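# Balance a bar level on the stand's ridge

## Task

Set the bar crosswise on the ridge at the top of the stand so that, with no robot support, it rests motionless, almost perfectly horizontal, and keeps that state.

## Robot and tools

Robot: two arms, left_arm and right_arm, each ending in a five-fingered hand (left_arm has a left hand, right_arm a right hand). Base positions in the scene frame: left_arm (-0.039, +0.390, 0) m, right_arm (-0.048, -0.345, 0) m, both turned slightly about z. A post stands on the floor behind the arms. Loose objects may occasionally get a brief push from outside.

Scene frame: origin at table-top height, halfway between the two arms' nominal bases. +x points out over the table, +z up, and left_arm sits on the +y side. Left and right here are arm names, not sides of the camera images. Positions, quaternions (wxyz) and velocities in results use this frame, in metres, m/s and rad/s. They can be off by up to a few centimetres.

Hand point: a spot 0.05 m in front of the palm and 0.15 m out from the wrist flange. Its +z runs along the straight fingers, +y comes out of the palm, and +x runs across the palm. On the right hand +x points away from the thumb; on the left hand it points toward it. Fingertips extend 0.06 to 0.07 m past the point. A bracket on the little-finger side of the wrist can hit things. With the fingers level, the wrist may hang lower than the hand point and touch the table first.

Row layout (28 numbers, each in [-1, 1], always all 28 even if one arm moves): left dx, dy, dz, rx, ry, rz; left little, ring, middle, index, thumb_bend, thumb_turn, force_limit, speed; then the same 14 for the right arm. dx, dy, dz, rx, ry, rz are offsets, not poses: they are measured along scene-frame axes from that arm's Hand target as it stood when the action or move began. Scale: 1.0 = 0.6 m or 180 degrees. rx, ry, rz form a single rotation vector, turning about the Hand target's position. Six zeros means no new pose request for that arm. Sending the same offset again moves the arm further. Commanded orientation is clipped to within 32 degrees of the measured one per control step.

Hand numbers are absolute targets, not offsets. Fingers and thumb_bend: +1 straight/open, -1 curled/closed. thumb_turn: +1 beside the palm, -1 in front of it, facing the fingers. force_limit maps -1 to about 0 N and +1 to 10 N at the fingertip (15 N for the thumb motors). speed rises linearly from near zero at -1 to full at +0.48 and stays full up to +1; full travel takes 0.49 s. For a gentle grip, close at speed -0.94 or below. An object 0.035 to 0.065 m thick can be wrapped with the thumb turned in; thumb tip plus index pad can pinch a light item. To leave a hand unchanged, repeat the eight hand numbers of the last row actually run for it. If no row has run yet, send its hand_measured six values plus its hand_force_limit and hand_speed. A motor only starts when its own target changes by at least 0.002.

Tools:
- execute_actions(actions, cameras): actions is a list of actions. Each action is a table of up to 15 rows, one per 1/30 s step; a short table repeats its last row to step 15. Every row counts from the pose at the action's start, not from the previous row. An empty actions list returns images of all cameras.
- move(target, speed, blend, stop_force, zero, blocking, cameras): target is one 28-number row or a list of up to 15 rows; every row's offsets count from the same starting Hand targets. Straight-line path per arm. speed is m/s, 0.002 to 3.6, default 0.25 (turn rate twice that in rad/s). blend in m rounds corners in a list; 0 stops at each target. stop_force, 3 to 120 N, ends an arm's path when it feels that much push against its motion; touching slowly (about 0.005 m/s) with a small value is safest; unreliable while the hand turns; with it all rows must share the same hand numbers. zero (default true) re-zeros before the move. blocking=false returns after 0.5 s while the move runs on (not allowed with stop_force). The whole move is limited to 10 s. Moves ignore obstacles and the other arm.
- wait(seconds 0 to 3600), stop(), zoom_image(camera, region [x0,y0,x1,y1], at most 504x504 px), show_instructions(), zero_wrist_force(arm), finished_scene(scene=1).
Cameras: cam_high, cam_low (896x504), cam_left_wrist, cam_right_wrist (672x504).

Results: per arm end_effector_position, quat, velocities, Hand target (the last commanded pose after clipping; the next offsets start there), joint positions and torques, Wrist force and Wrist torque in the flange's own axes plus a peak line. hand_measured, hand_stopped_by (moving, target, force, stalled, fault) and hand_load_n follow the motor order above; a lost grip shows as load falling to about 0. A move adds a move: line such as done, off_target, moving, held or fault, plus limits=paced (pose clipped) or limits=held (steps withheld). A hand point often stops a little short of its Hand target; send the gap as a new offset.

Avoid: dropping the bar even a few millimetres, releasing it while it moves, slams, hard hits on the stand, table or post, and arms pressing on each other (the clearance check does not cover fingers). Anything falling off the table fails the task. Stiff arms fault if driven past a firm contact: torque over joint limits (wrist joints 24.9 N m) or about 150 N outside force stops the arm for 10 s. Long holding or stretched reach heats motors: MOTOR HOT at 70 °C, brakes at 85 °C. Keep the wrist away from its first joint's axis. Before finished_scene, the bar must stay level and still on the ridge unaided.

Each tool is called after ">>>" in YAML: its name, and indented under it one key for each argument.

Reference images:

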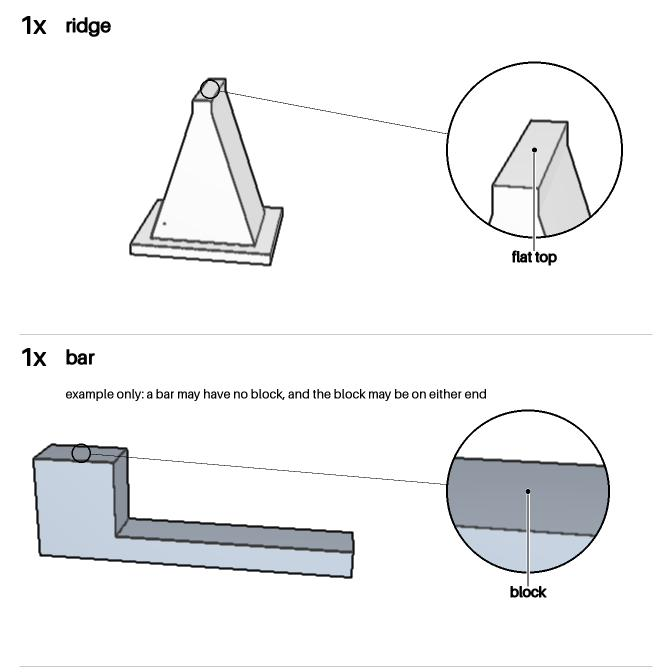

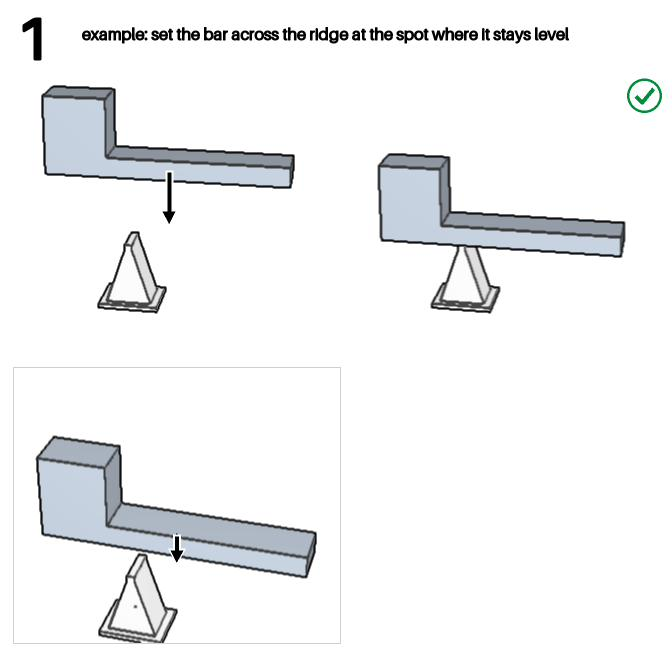

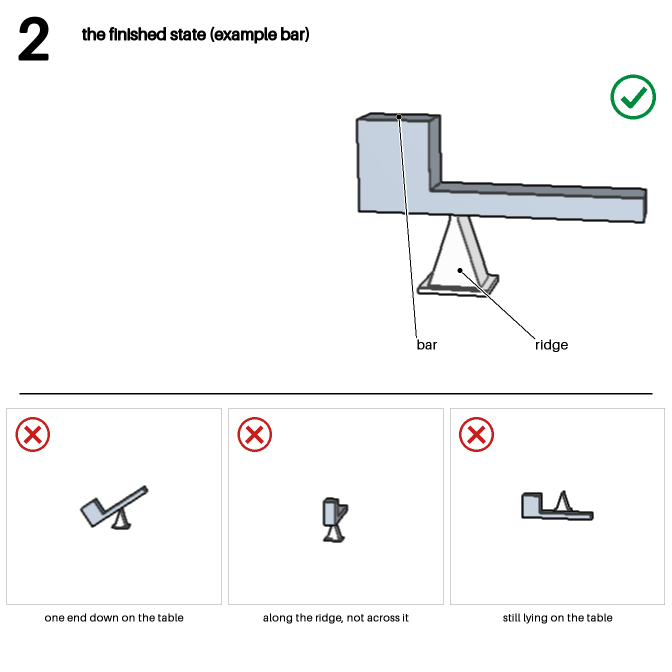

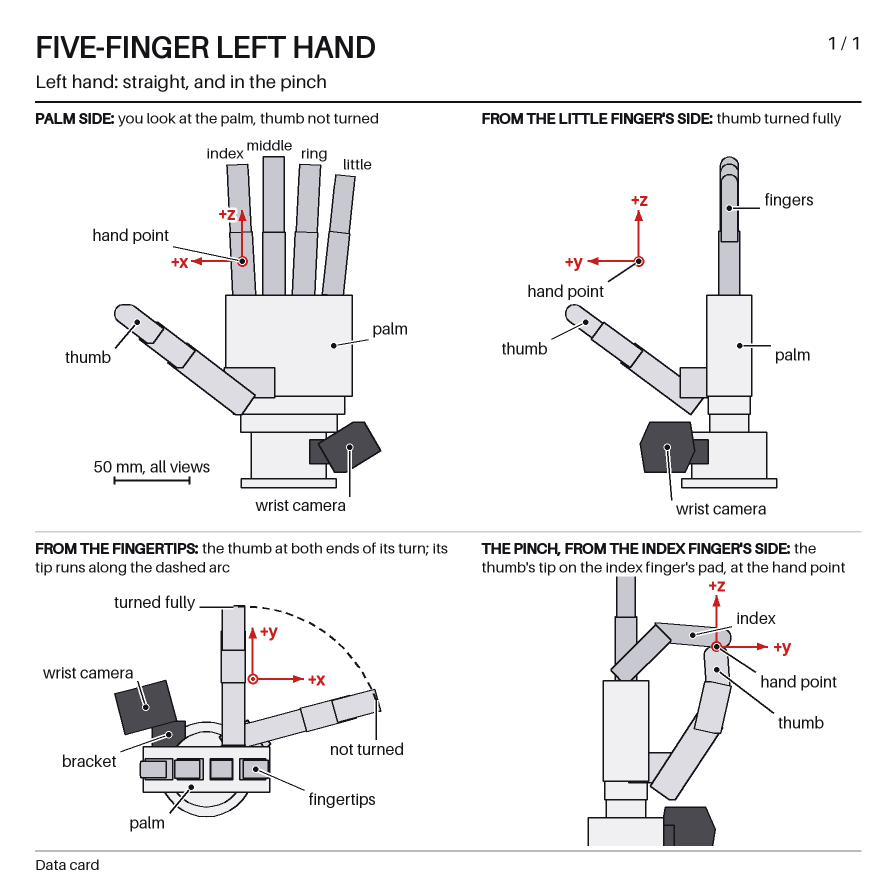

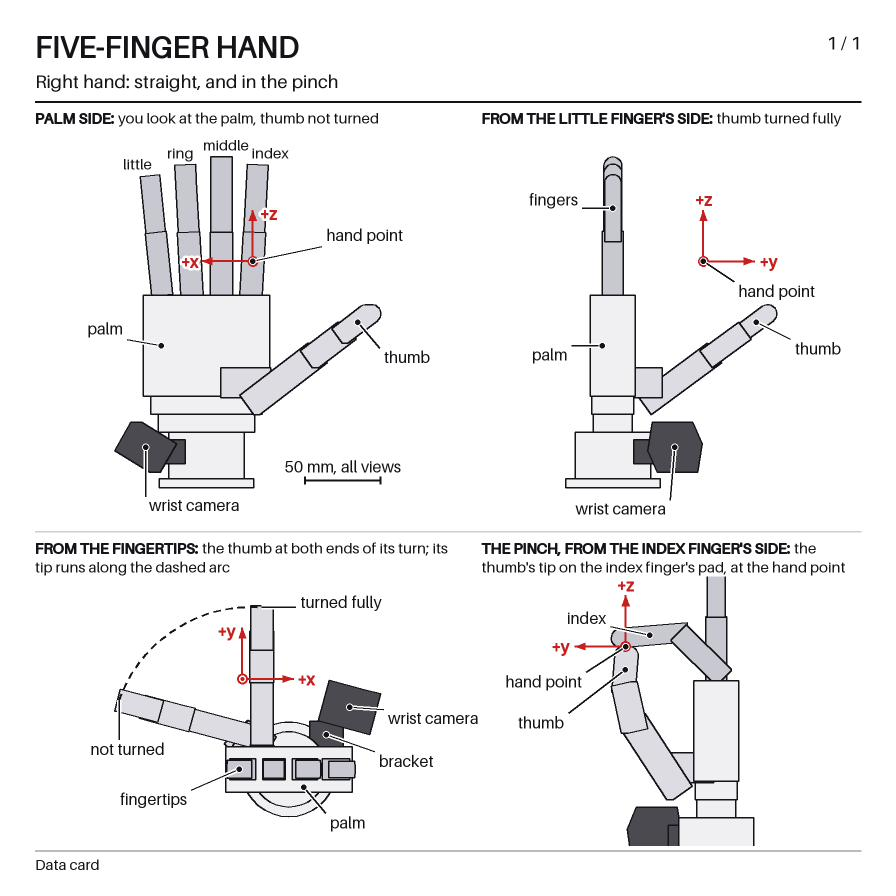

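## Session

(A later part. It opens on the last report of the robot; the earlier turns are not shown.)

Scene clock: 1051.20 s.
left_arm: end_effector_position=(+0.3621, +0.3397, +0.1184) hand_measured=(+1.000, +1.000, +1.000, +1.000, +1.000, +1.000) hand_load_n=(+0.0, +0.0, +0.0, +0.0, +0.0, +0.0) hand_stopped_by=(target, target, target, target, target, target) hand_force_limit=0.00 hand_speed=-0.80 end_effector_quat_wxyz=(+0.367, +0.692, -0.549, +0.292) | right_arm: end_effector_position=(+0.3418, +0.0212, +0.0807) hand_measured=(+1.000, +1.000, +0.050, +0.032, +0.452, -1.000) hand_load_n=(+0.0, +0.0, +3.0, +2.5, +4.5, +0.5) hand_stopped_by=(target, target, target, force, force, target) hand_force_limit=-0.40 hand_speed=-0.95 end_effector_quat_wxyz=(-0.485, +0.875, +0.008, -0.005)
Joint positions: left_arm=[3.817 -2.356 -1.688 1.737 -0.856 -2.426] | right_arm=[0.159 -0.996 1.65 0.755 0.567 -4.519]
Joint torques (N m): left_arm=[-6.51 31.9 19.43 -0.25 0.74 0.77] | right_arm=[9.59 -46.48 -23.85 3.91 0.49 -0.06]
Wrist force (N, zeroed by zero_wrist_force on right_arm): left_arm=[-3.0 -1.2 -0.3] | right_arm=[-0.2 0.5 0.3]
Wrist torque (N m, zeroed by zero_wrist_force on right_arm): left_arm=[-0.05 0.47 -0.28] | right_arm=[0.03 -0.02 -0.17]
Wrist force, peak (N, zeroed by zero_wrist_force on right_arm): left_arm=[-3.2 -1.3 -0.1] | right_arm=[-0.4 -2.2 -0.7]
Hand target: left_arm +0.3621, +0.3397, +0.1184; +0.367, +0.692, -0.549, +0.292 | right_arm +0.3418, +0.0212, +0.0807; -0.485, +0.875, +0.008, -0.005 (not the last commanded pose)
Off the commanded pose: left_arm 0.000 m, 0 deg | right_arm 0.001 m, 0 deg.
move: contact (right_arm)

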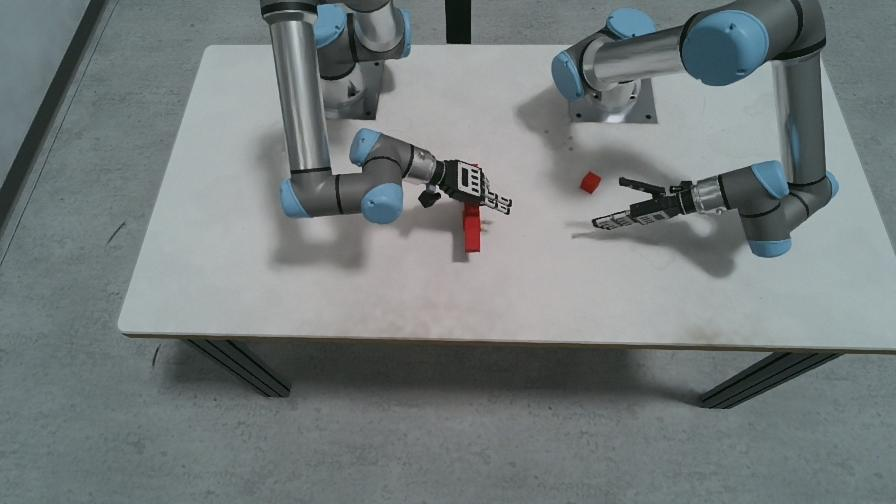

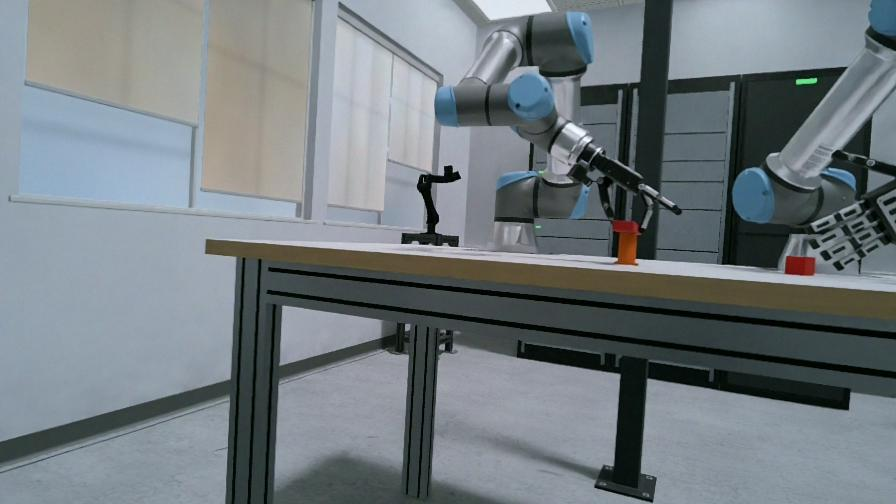

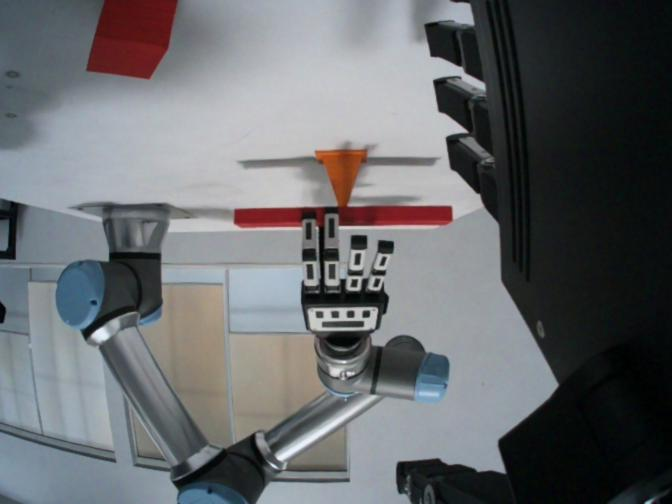

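>>> move:
  target: [0,0,0,0,0,0,1,1,1,1,1,1,0,-0.8,0,0,0.003,0,0.005,0,1,1,0.05,-0.3,0.01,-1,-0.4,-0.95]
  speed: 0.02

>>> move:
  target: [0,0,0,0,0,0,1,1,1,1,1,1,0,-0.8,0,0,-0.0167,0,0,0,1,1,0.05,-0.3,0.01,-1,-0.4,-0.95]
  speed: 0.004
  stop_force: 3
  cameras: ["cam_high","cam_low","cam_left_wrist"]

>>> zoom_image:
  camera: "cam_left_wrist"
  region: [225, 195, 285, 235]

>>> zoom_image:
  camera: "cam_left_wrist"
  region: [400, 195, 460, 235]

>>> zoom_image:
  camera: "cam_left_wrist"
  region: [310, 190, 370, 230]

Scene clock: 1088.40 s.
left_arm: end_effector_position=(+0.3621, +0.3397, +0.1184) hand_measured=(+1.000, +1.000, +1.000, +1.000, +1.000, +1.000) hand_load_n=(+0.0, +0.0, +0.0, +0.0, +0.0, +0.0) hand_stopped_by=(target, target, target, target, target, target) hand_force_limit=0.00 hand_speed=-0.80 end_effector_quat_wxyz=(+0.367, +0.692, -0.549, +0.292) | right_arm: end_effector_position=(+0.3418, +0.0212, +0.0825) hand_measured=(+1.000, +1.000, +0.050, +0.032, +0.452, -1.000) hand_load_n=(+0.0, +0.0, +3.5, +2.0, +4.0, +0.5) hand_stopped_by=(target, target, target, force, force, target) hand_force_limit=-0.40 hand_speed=-0.95 end_effector_quat_wxyz=(-0.485, +0.874, +0.005, -0.012)
Joint positions: left_arm=[3.817 -2.356 -1.688 1.737 -0.856 -2.426] | right_arm=[0.158 -0.99 1.64 0.775 0.565 -4.52]
Joint torques (N m): left_arm=[-5.46 30.76 19.26 -0.2 1.19 0.6] | right_arm=[-8.12 -36.77 -8.41 0.1 -3.09 -2.08]
Wrist force (N, zeroed by zero_wrist_force on right_arm): left_arm=[-3.0 -0.8 -0.2] | right_arm=[0.1 1.3 0.9]
Wrist torque (N m, zeroed by zero_wrist_force on right_arm): left_arm=[0.00 0.49 -0.30] | right_arm=[0.04 -0.06 0.05]
Wrist force, peak (N, zeroed by zero_wrist_force on right_arm): left_arm=[-3.2 -0.9 0.0] | right_arm=[0.2 1.4 1.2]
Hand target: left_arm +0.3621, +0.3397, +0.1184; +0.367, +0.692, -0.549, +0.292 | right_arm +0.3418, +0.0212, +0.0825; -0.485, +0.874, +0.005, -0.012
Off the commanded pose: left_arm 0.000 m, 0 deg | right_arm 0.000 m, 0 deg.
move: done

Scene clock: 1089.97 s.
left_arm: end_effector_position=(+0.3621, +0.3397, +0.1184) hand_measured=(+1.000, +1.000, +1.000, +1.000, +1.000, +1.000) hand_load_n=(+0.0, +0.0, +0.0, +0.0, +0.0, +0.0) hand_stopped_by=(target, target, target, target, target, target) hand_force_limit=0.00 hand_speed=-0.80 end_effector_quat_wxyz=(+0.367, +0.692, -0.549, +0.292) | right_arm: end_effector_position=(+0.3418, +0.0212, +0.0810) hand_measured=(+1.000, +1.000, +0.050, +0.032, +0.452, -1.000) hand_load_n=(+0.0, +0.0, +3.0, +2.0, +4.0, +0.5) hand_stopped_by=(target, target, target, force, force, target) hand_force_limit=-0.40 hand_speed=-0.95 end_effector_quat_wxyz=(-0.485, +0.874, +0.005, -0.012)
Joint positions: left_arm=[3.817 -2.356 -1.688 1.737 -0.856 -2.426] | right_arm=[0.158 -0.988 1.641 0.772 0.565 -4.52]
Joint torques (N m): left_arm=[-5.61 30.96 20.89 -0.27 1.42 0.2] | right_arm=[-8.59 -46.06 -23.34 3.82 -1.06 -1.9]
Wrist force (N, zeroed by zero_wrist_force on right_arm): left_arm=[-2.9 -0.9 -0.2] | right_arm=[-0.2 -0.4 -0.1]
Wrist torque (N m, zeroed by zero_wrist_force on right_arm): left_arm=[-0.01 0.47 -0.29] | right_arm=[-0.02 -0.03 0.00]
Wrist force, peak (N, zeroed by zero_wrist_force on right_arm): left_arm=[-3.2 -1.0 -0.1] | right_arm=[-1.0 -1.8 -0.6]
Hand target: left_arm +0.3621, +0.3397, +0.1184; +0.367, +0.692, -0.549, +0.292 | right_arm +0.3418, +0.0212, +0.0810; -0.485, +0.874, +0.005, -0.012 (not the last commanded pose)
Off the commanded pose: left_arm 0.000 m, 0 deg | right_arm 0.009 m, 0 deg.
move: contact (right_arm)

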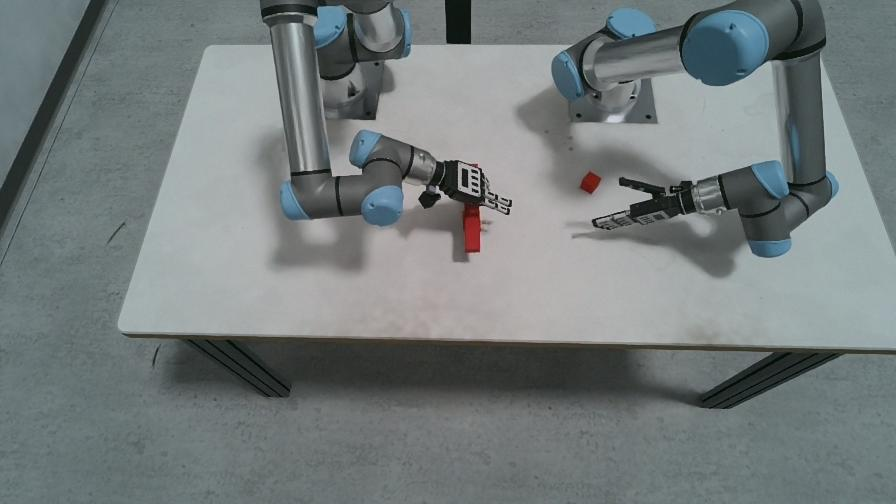

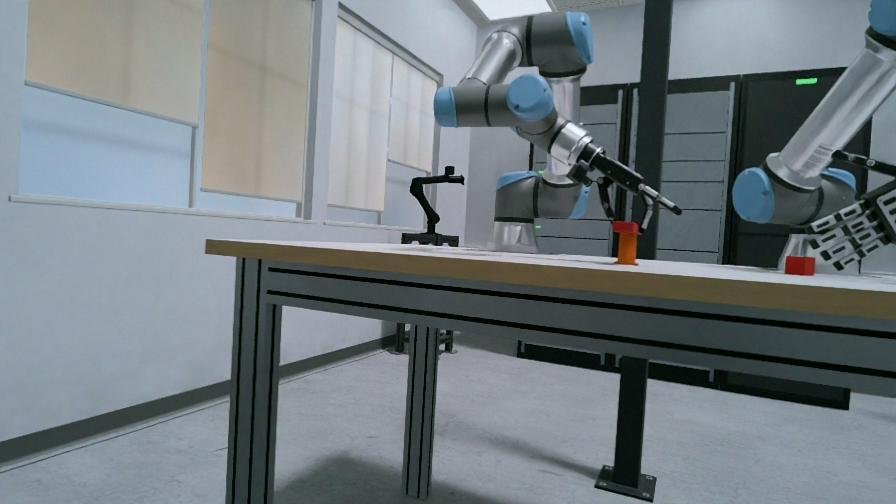

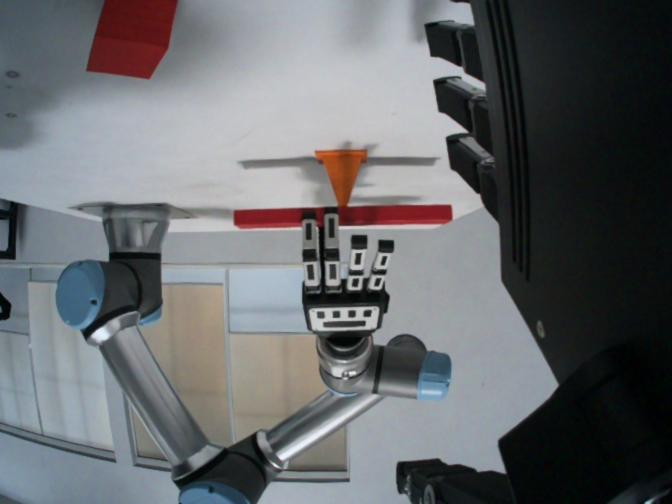

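Scaled by 8.400 from the camera's image (finer frame: 960x720).

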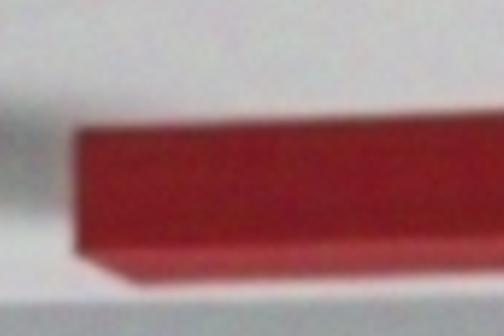

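Scaled by 8.400 from the camera's image (finer frame: 960x720).

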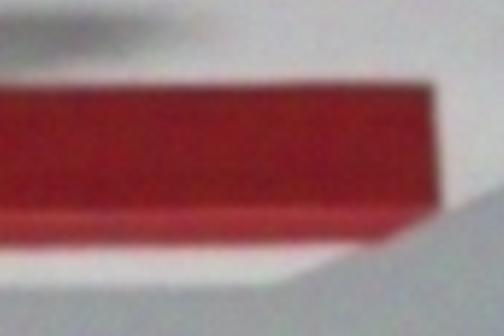

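Scaled by 8.400 from the camera's image (finer frame: 960x720).

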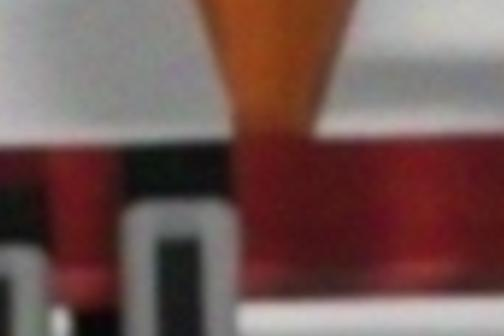

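>>> move:
  target: [0,0,0,0,0,0,1,1,1,1,1,1,0,-0.8,0,0,0,0,0,0,1,1,0.05,-0.3,0.55,-1,-0.4,-0.93]
  speed: 0.02
  cameras: ["cam_high","cam_low","cam_left_wrist"]

>>> zoom_image:
  camera: "cam_left_wrist"
  region: [220, 130, 480, 290]

>>> zoom_image:
  camera: "cam_low"
  region: [600, 195, 660, 275]

Scene clock: 1113.60 s.
left_arm: end_effector_position=(+0.3621, +0.3397, +0.1184) hand_measured=(+1.000, +1.000, +1.000, +1.000, +1.000, +1.000) hand_load_n=(-0.5, +0.0, +0.0, +0.0, +0.0, +0.0) hand_stopped_by=(target, target, target, target, target, target) hand_force_limit=0.00 hand_speed=-0.80 end_effector_quat_wxyz=(+0.367, +0.692, -0.549, +0.292) | right_arm: end_effector_position=(+0.3418, +0.0212, +0.0810) hand_measured=(+1.000, +1.000, +0.050, +0.032, +0.550, -1.000) hand_load_n=(+0.0, +0.0, +0.0, +0.0, +0.0, +0.0) hand_stopped_by=(target, target, target, force, target, target) hand_force_limit=-0.40 hand_speed=-0.93 end_effector_quat_wxyz=(-0.485, +0.874, +0.005, -0.012)
Joint positions: left_arm=[3.817 -2.356 -1.688 1.737 -0.856 -2.426] | right_arm=[0.158 -0.988 1.641 0.772 0.565 -4.52]
Joint torques (N m): left_arm=[-3.35 30.78 18.53 -0.26 1.71 0.19] | right_arm=[-8.83 -46.77 -22.43 3.1 -1.21 -1.85]
Wrist force (N, zeroed by zero_wrist_force on right_arm): left_arm=[-2.8 -0.9 -0.1] | right_arm=[0.3 0.2 0.7]
Wrist torque (N m, zeroed by zero_wrist_force on right_arm): left_arm=[-0.02 0.46 -0.28] | right_arm=[-0.01 -0.09 0.03]
Wrist force, peak (N, zeroed by zero_wrist_force on right_arm): left_arm=[-3.3 -0.8 -0.1] | right_arm=[0.3 -0.8 0.4]
Hand target: left_arm +0.3621, +0.3397, +0.1184; +0.367, +0.692, -0.549, +0.292 | right_arm +0.3418, +0.0212, +0.0810; -0.485, +0.874, +0.005, -0.012
Off the commanded pose: left_arm 0.000 m, 0 deg | right_arm 0.000 m, 0 deg.
move: done

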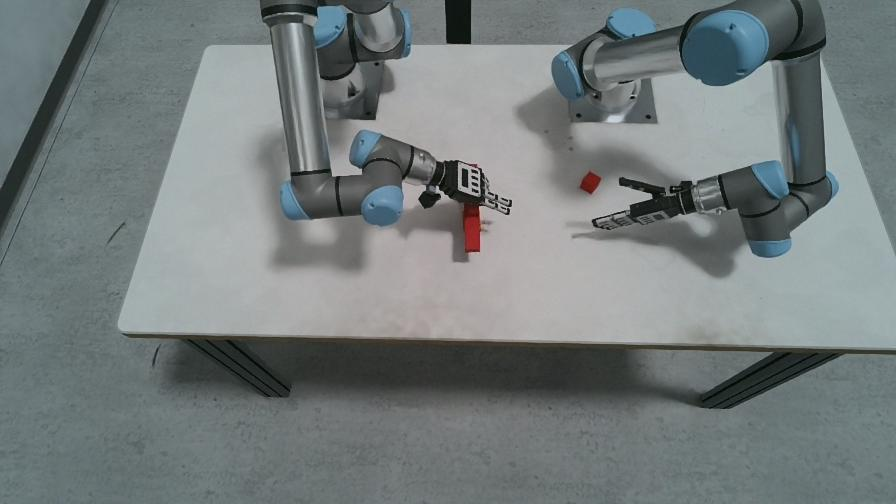

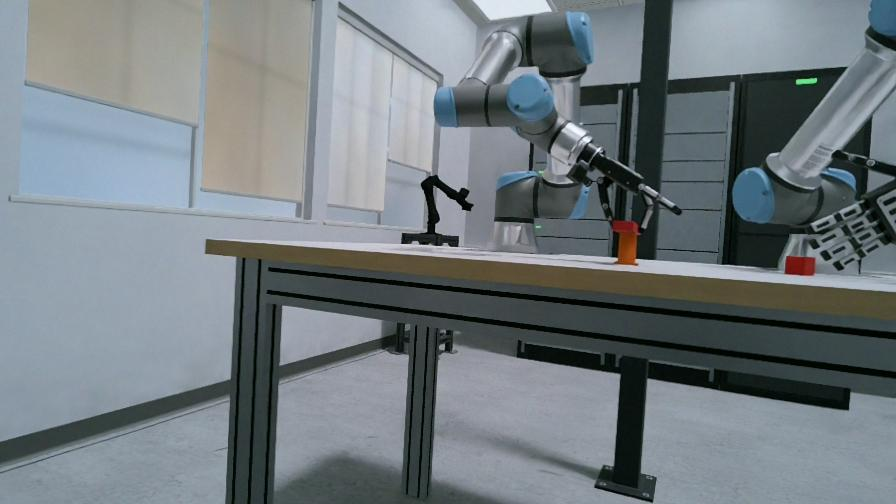

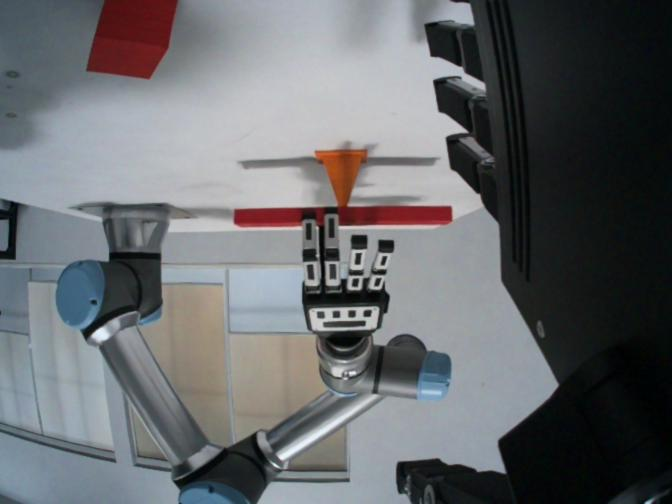

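Scaled by 1.938 from the camera's image (finer frame: 960x720).

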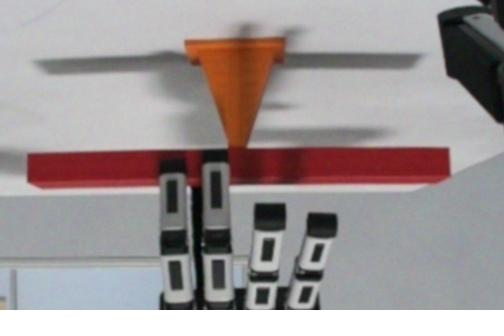

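Scaled by 6.300 from the camera's image (finer frame: 1280x720).

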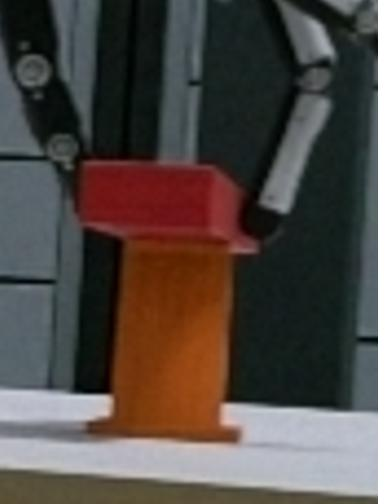

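>>> zoom_image:
  camera: "cam_left_wrist"
  region: [225, 195, 285, 235]

>>> zoom_image:
  camera: "cam_left_wrist"
  region: [400, 195, 460, 235]

>>> zoom_image:
  camera: "cam_left_wrist"
  region: [310, 190, 370, 230]

Scaled by 8.400 from the camera's image (finer frame: 960x720).

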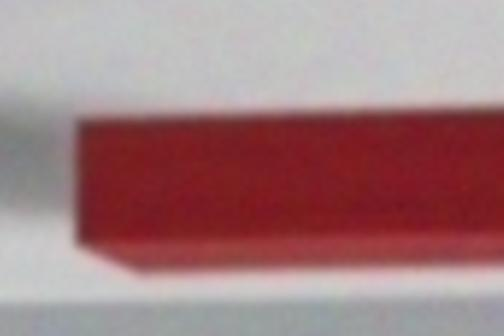

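Scaled by 8.400 from the camera's image (finer frame: 960x720).

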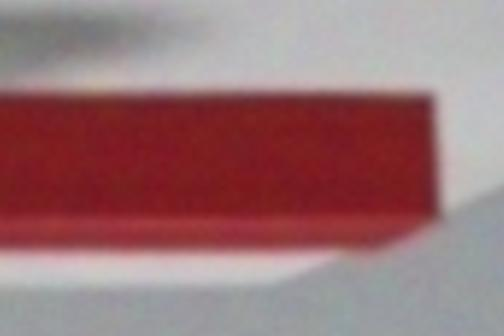

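Scaled by 8.400 from the camera's image (finer frame: 960x720).

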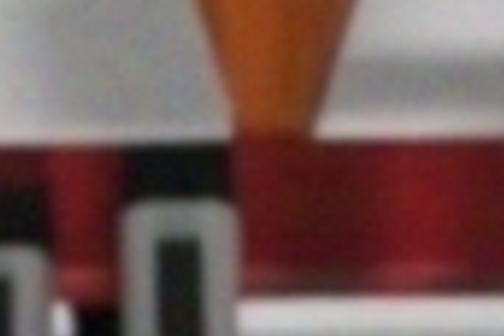

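>>> move:
  target: [0,0,0,0,0,0,1,1,1,1,1,1,0,-0.8,0,0,0,0,0,0,1,1,0.25,0.25,0.62,-1,-0.4,-0.9]
  speed: 0.02
  cameras: ["cam_high","cam_low","cam_left_wrist"]

>>> zoom_image:
  camera: "cam_left_wrist"
  region: [220, 130, 480, 290]

>>> zoom_image:
  camera: "cam_low"
  region: [600, 195, 660, 275]

Scene clock: 1136.50 s.
left_arm: end_effector_position=(+0.3621, +0.3397, +0.1184) hand_measured=(+1.000, +1.000, +1.000, +1.000, +1.000, +1.000) hand_load_n=(+0.0, +0.0, +0.0, +0.0, +0.0, +0.0) hand_stopped_by=(target, target, target, target, target, target) hand_force_limit=0.00 hand_speed=-0.80 end_effector_quat_wxyz=(+0.367, +0.692, -0.549, +0.292) | right_arm: end_effector_position=(+0.3418, +0.0212, +0.0810) hand_measured=(+1.000, +1.000, +0.250, +0.250, +0.620, -1.000) hand_load_n=(+0.0, +0.0, +0.0, +0.0, +0.0, +0.0) hand_stopped_by=(target, target, target, target, target, target) hand_force_limit=-0.40 hand_speed=-0.90 end_effector_quat_wxyz=(-0.485, +0.874, +0.005, -0.012)
Joint positions: left_arm=[3.817 -2.356 -1.688 1.737 -0.856 -2.426] | right_arm=[0.158 -0.988 1.641 0.772 0.565 -4.52]
Joint torques (N m): left_arm=[-4.51 31.81 20.12 -0.54 2.35 -0.33] | right_arm=[-7.84 -45.9 -21.12 2.33 -1.29 -1.9]
Wrist force (N, zeroed by zero_wrist_force on right_arm): left_arm=[-2.9 -1.0 0.1] | right_arm=[0.4 0.5 0.3]
Wrist torque (N m, zeroed by zero_wrist_force on right_arm): left_arm=[-0.06 0.47 -0.28] | right_arm=[0.03 -0.09 0.05]
Wrist force, peak (N, zeroed by zero_wrist_force on right_arm): left_arm=[-3.2 -1.0 -0.2] | right_arm=[0.4 0.0 0.8]
Hand target: left_arm +0.3621, +0.3397, +0.1184; +0.367, +0.692, -0.549, +0.292 | right_arm +0.3418, +0.0212, +0.0810; -0.485, +0.874, +0.005, -0.012
Off the commanded pose: left_arm 0.000 m, 0 deg | right_arm 0.000 m, 0 deg.
move: done

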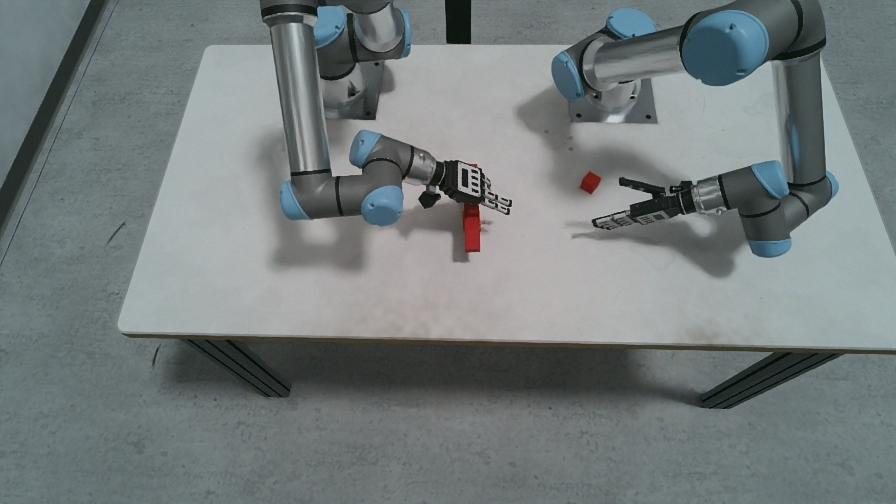

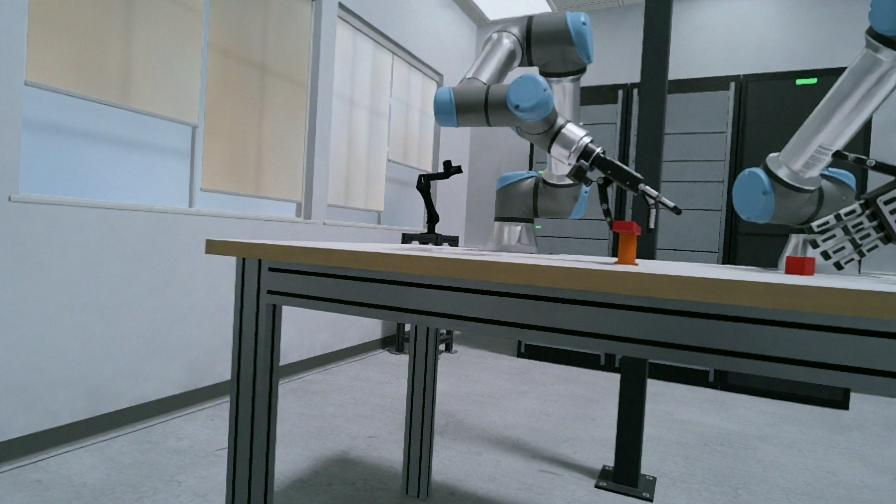

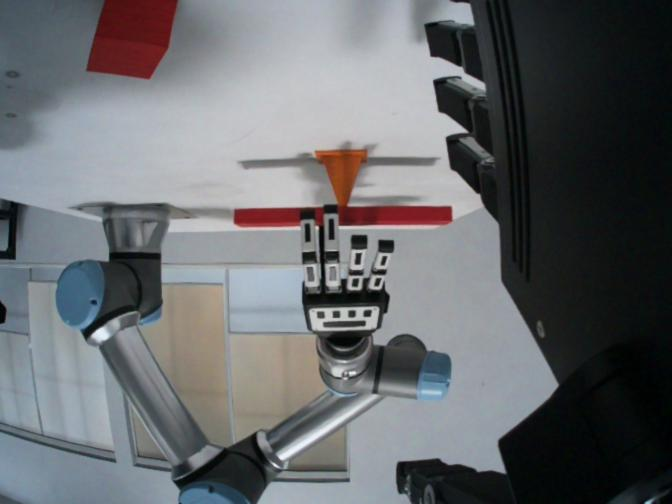

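Scaled by 1.938 from the camera's image (finer frame: 960x720).

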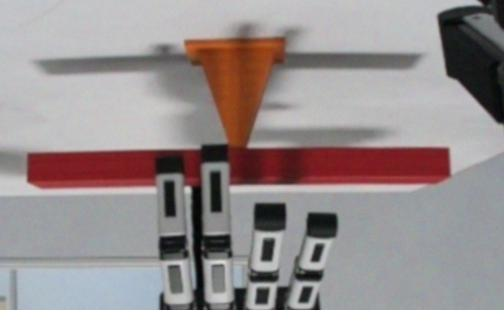

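Scaled by 6.300 from the camera's image (finer frame: 1280x720).

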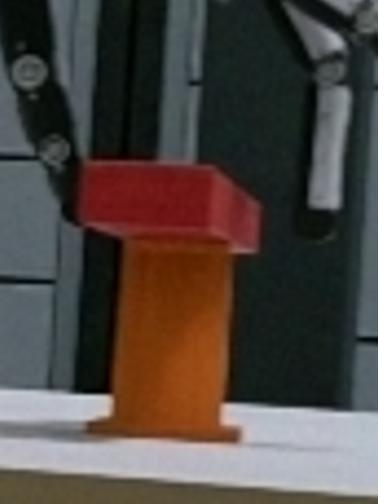

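>>> move:
  target:
    - [0,0,0,0,0,0,1,1,1,1,1,1,0,-0.8,0,0,0.06,0,0,0,1,1,0.25,0.25,0.62,-1,-0.4,-0.9]
    - [0,0,0,0,0,0,1,1,1,1,1,1,0,-0.8,0,-0.02,0.28,0,0,0,1,1,0.25,0.25,0.62,-1,-0.4,-0.9]
  speed: [0.03,0.1]
  blend: [0.01,0]
  cameras: ["cam_high","cam_low","cam_left_wrist"]

>>> zoom_image:
  camera: "cam_left_wrist"
  region: [220, 130, 480, 290]

>>> zoom_image:
  camera: "cam_low"
  region: [600, 195, 660, 275]

Scene clock: 1152.60 s.
left_arm: end_effector_position=(+0.3621, +0.3397, +0.1184) hand_measured=(+1.000, +1.000, +1.000, +1.000, +1.000, +1.000) hand_load_n=(+0.0, +0.0, +0.0, +0.0, -0.5, +0.0) hand_stopped_by=(target, target, target, target, target, target) hand_force_limit=0.00 hand_speed=-0.80 end_effector_quat_wxyz=(+0.367, +0.692, -0.549, +0.292) | right_arm: end_effector_position=(+0.3418, +0.0091, +0.2490) hand_measured=(+1.000, +1.000, +0.250, +0.250, +0.620, -1.000) hand_load_n=(+0.0, +0.0, +0.0, +0.0, +0.0, +0.0) hand_stopped_by=(target, target, target, target, target, target) hand_force_limit=-0.40 hand_speed=-0.90 end_effector_quat_wxyz=(-0.485, +0.874, +0.005, -0.012)
Joint positions: left_arm=[3.817 -2.356 -1.688 1.737 -0.856 -2.426] | right_arm=[0.131 -1.172 1.46 1.179 0.561 -4.57]
Joint torques (N m): left_arm=[-4.34 32.96 18.51 -0.4 2.41 -0.72] | right_arm=[8.9 -22.61 -12.77 3.44 -2.19 1.76]
Wrist force (N, zeroed by zero_wrist_force on right_arm): left_arm=[-3.0 -1.0 -0.3] | right_arm=[0.4 0.1 0.5]
Wrist torque (N m, zeroed by zero_wrist_force on right_arm): left_arm=[-0.03 0.48 -0.29] | right_arm=[-0.03 -0.09 0.02]
Wrist force, peak (N, zeroed by zero_wrist_force on right_arm): left_arm=[-3.3 -1.2 -0.3] | right_arm=[0.0 0.6 0.9]
Hand target: left_arm +0.3621, +0.3397, +0.1184; +0.367, +0.692, -0.549, +0.292 | right_arm +0.3418, +0.0092, +0.2490; -0.485, +0.874, +0.005, -0.012
Off the commanded pose: left_arm 0.000 m, 0 deg | right_arm 0.000 m, 0 deg.
move: done

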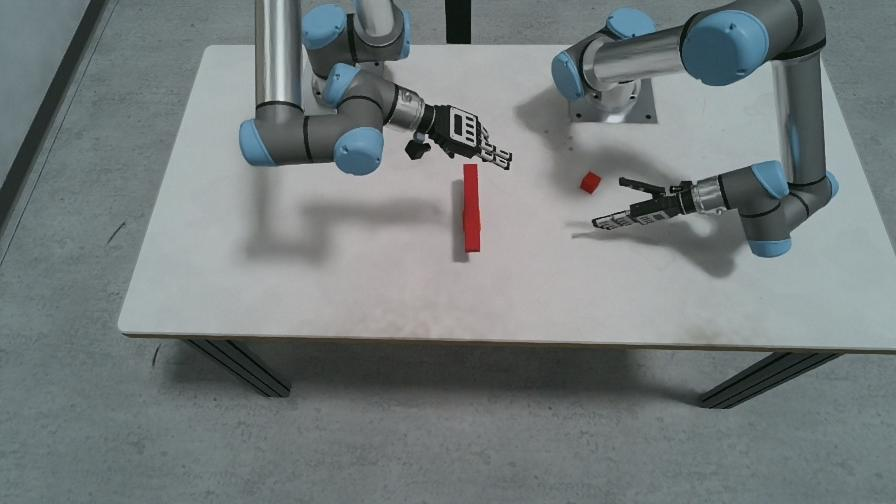

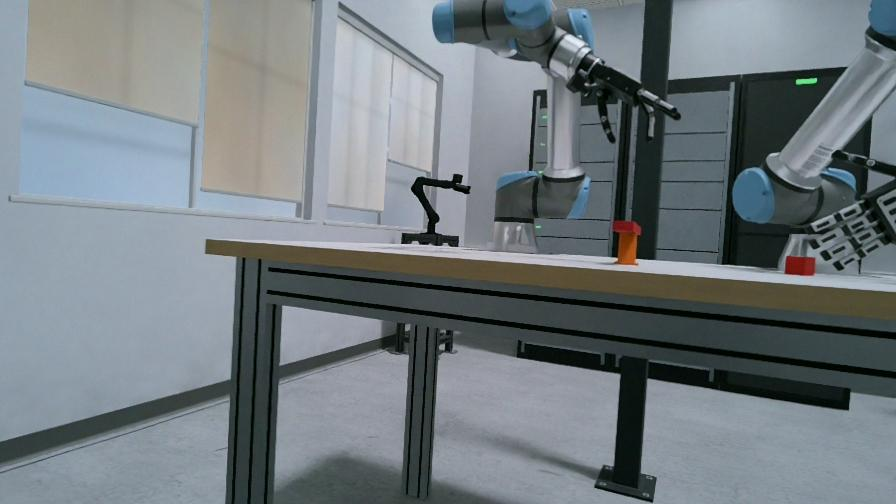

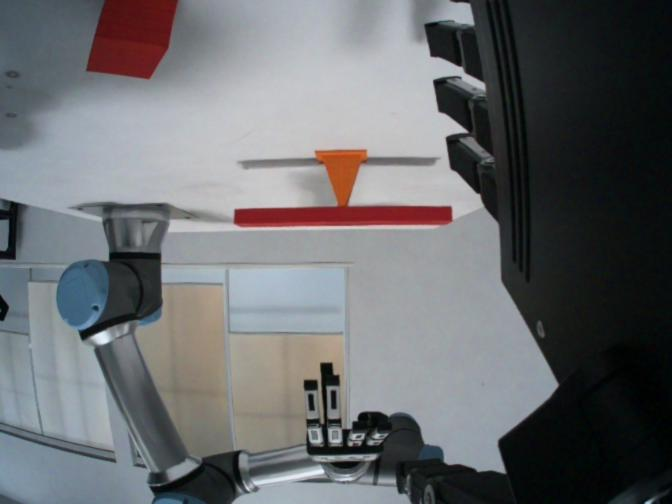

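Scaled by 1.938 from the camera's image (finer frame: 960x720).

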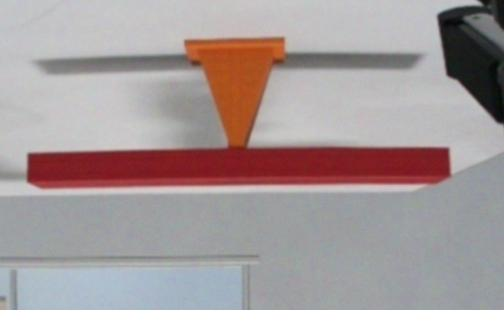

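Scaled by 6.300 from the camera's image (finer frame: 1280x720).

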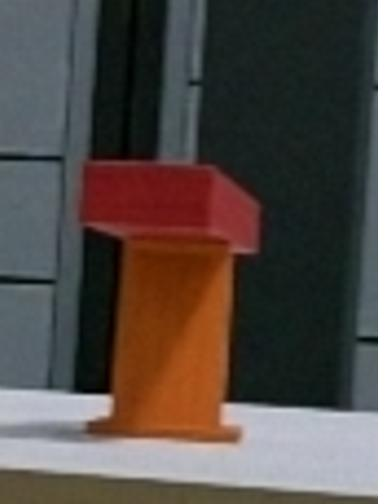

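>>> wait:
  seconds: 1
  cameras: ["cam_left_wrist","cam_low"]

Scene clock: 1157.20 s.
left_arm: end_effector_position=(+0.3621, +0.3397, +0.1184) hand_measured=(+1.000, +1.000, +1.000, +1.000, +1.000, +1.000) hand_load_n=(+0.0, +0.0, +0.0, +0.0, -0.5, +0.0) hand_stopped_by=(target, target, target, target, target, target) hand_force_limit=0.00 hand_speed=-0.80 end_effector_quat_wxyz=(+0.367, +0.692, -0.549, +0.292) | right_arm: end_effector_position=(+0.3418, +0.0092, +0.2490) hand_measured=(+1.000, +1.000, +0.250, +0.250, +0.620, -1.000) hand_load_n=(+0.0, +0.0, +0.0, +0.0, +0.0, +0.0) hand_stopped_by=(target, target, target, target, target, target) hand_force_limit=-0.40 hand_speed=-0.90 end_effector_quat_wxyz=(-0.485, +0.874, +0.005, -0.012)
Joint positions: left_arm=[3.817 -2.356 -1.688 1.737 -0.856 -2.426] | right_arm=[0.131 -1.172 1.46 1.179 0.561 -4.57]
Joint torques (N m): left_arm=[-4.5 31.55 18.6 -0.13 2.33 -0.47] | right_arm=[10.11 -22.11 -21.75 3.96 0.5 1.9]
Wrist force (N, zeroed by zero_wrist_force on right_arm): left_arm=[-2.9 -1.2 -0.2] | right_arm=[0.1 0.1 0.4]
Wrist torque (N m, zeroed by zero_wrist_force on right_arm): left_arm=[-0.06 0.47 -0.28] | right_arm=[-0.03 -0.06 -0.01]
Wrist force, peak (N, zeroed by zero_wrist_force on right_arm): left_arm=[-3.2 -1.0 0.0] | right_arm=[0.2 0.2 0.9]
Hand target: left_arm +0.3621, +0.3397, +0.1184; +0.367, +0.692, -0.549, +0.292 | right_arm +0.3418, +0.0092, +0.2490; -0.485, +0.874, +0.005, -0.012
Off the commanded pose: left_arm 0.000 m, 0 deg | right_arm 0.000 m, 0 deg.
wait: 1.00 s; at rest from the start
Images, in order (width x height): cam_low 896x504, cam_left_wrist 672x504.

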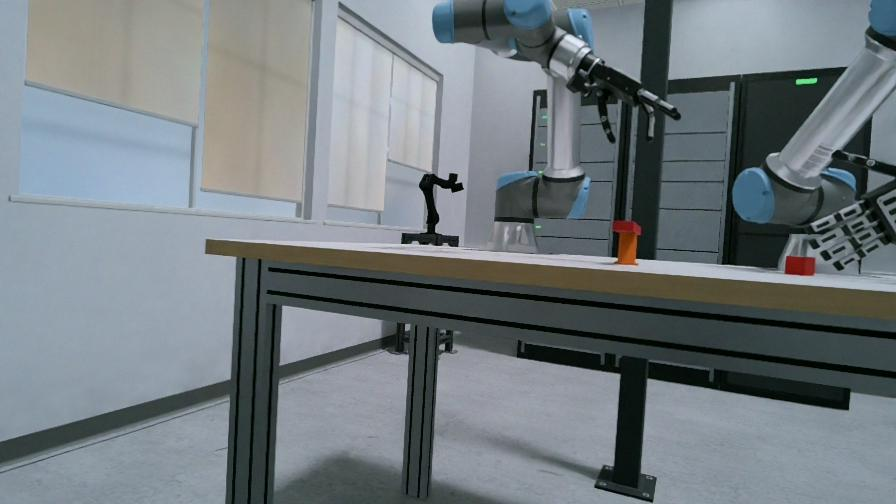

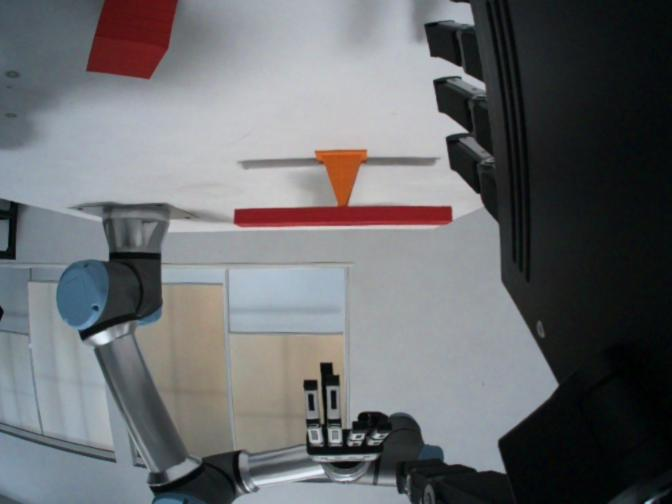

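>>> finished_scene:

The scene is finished: the task was done.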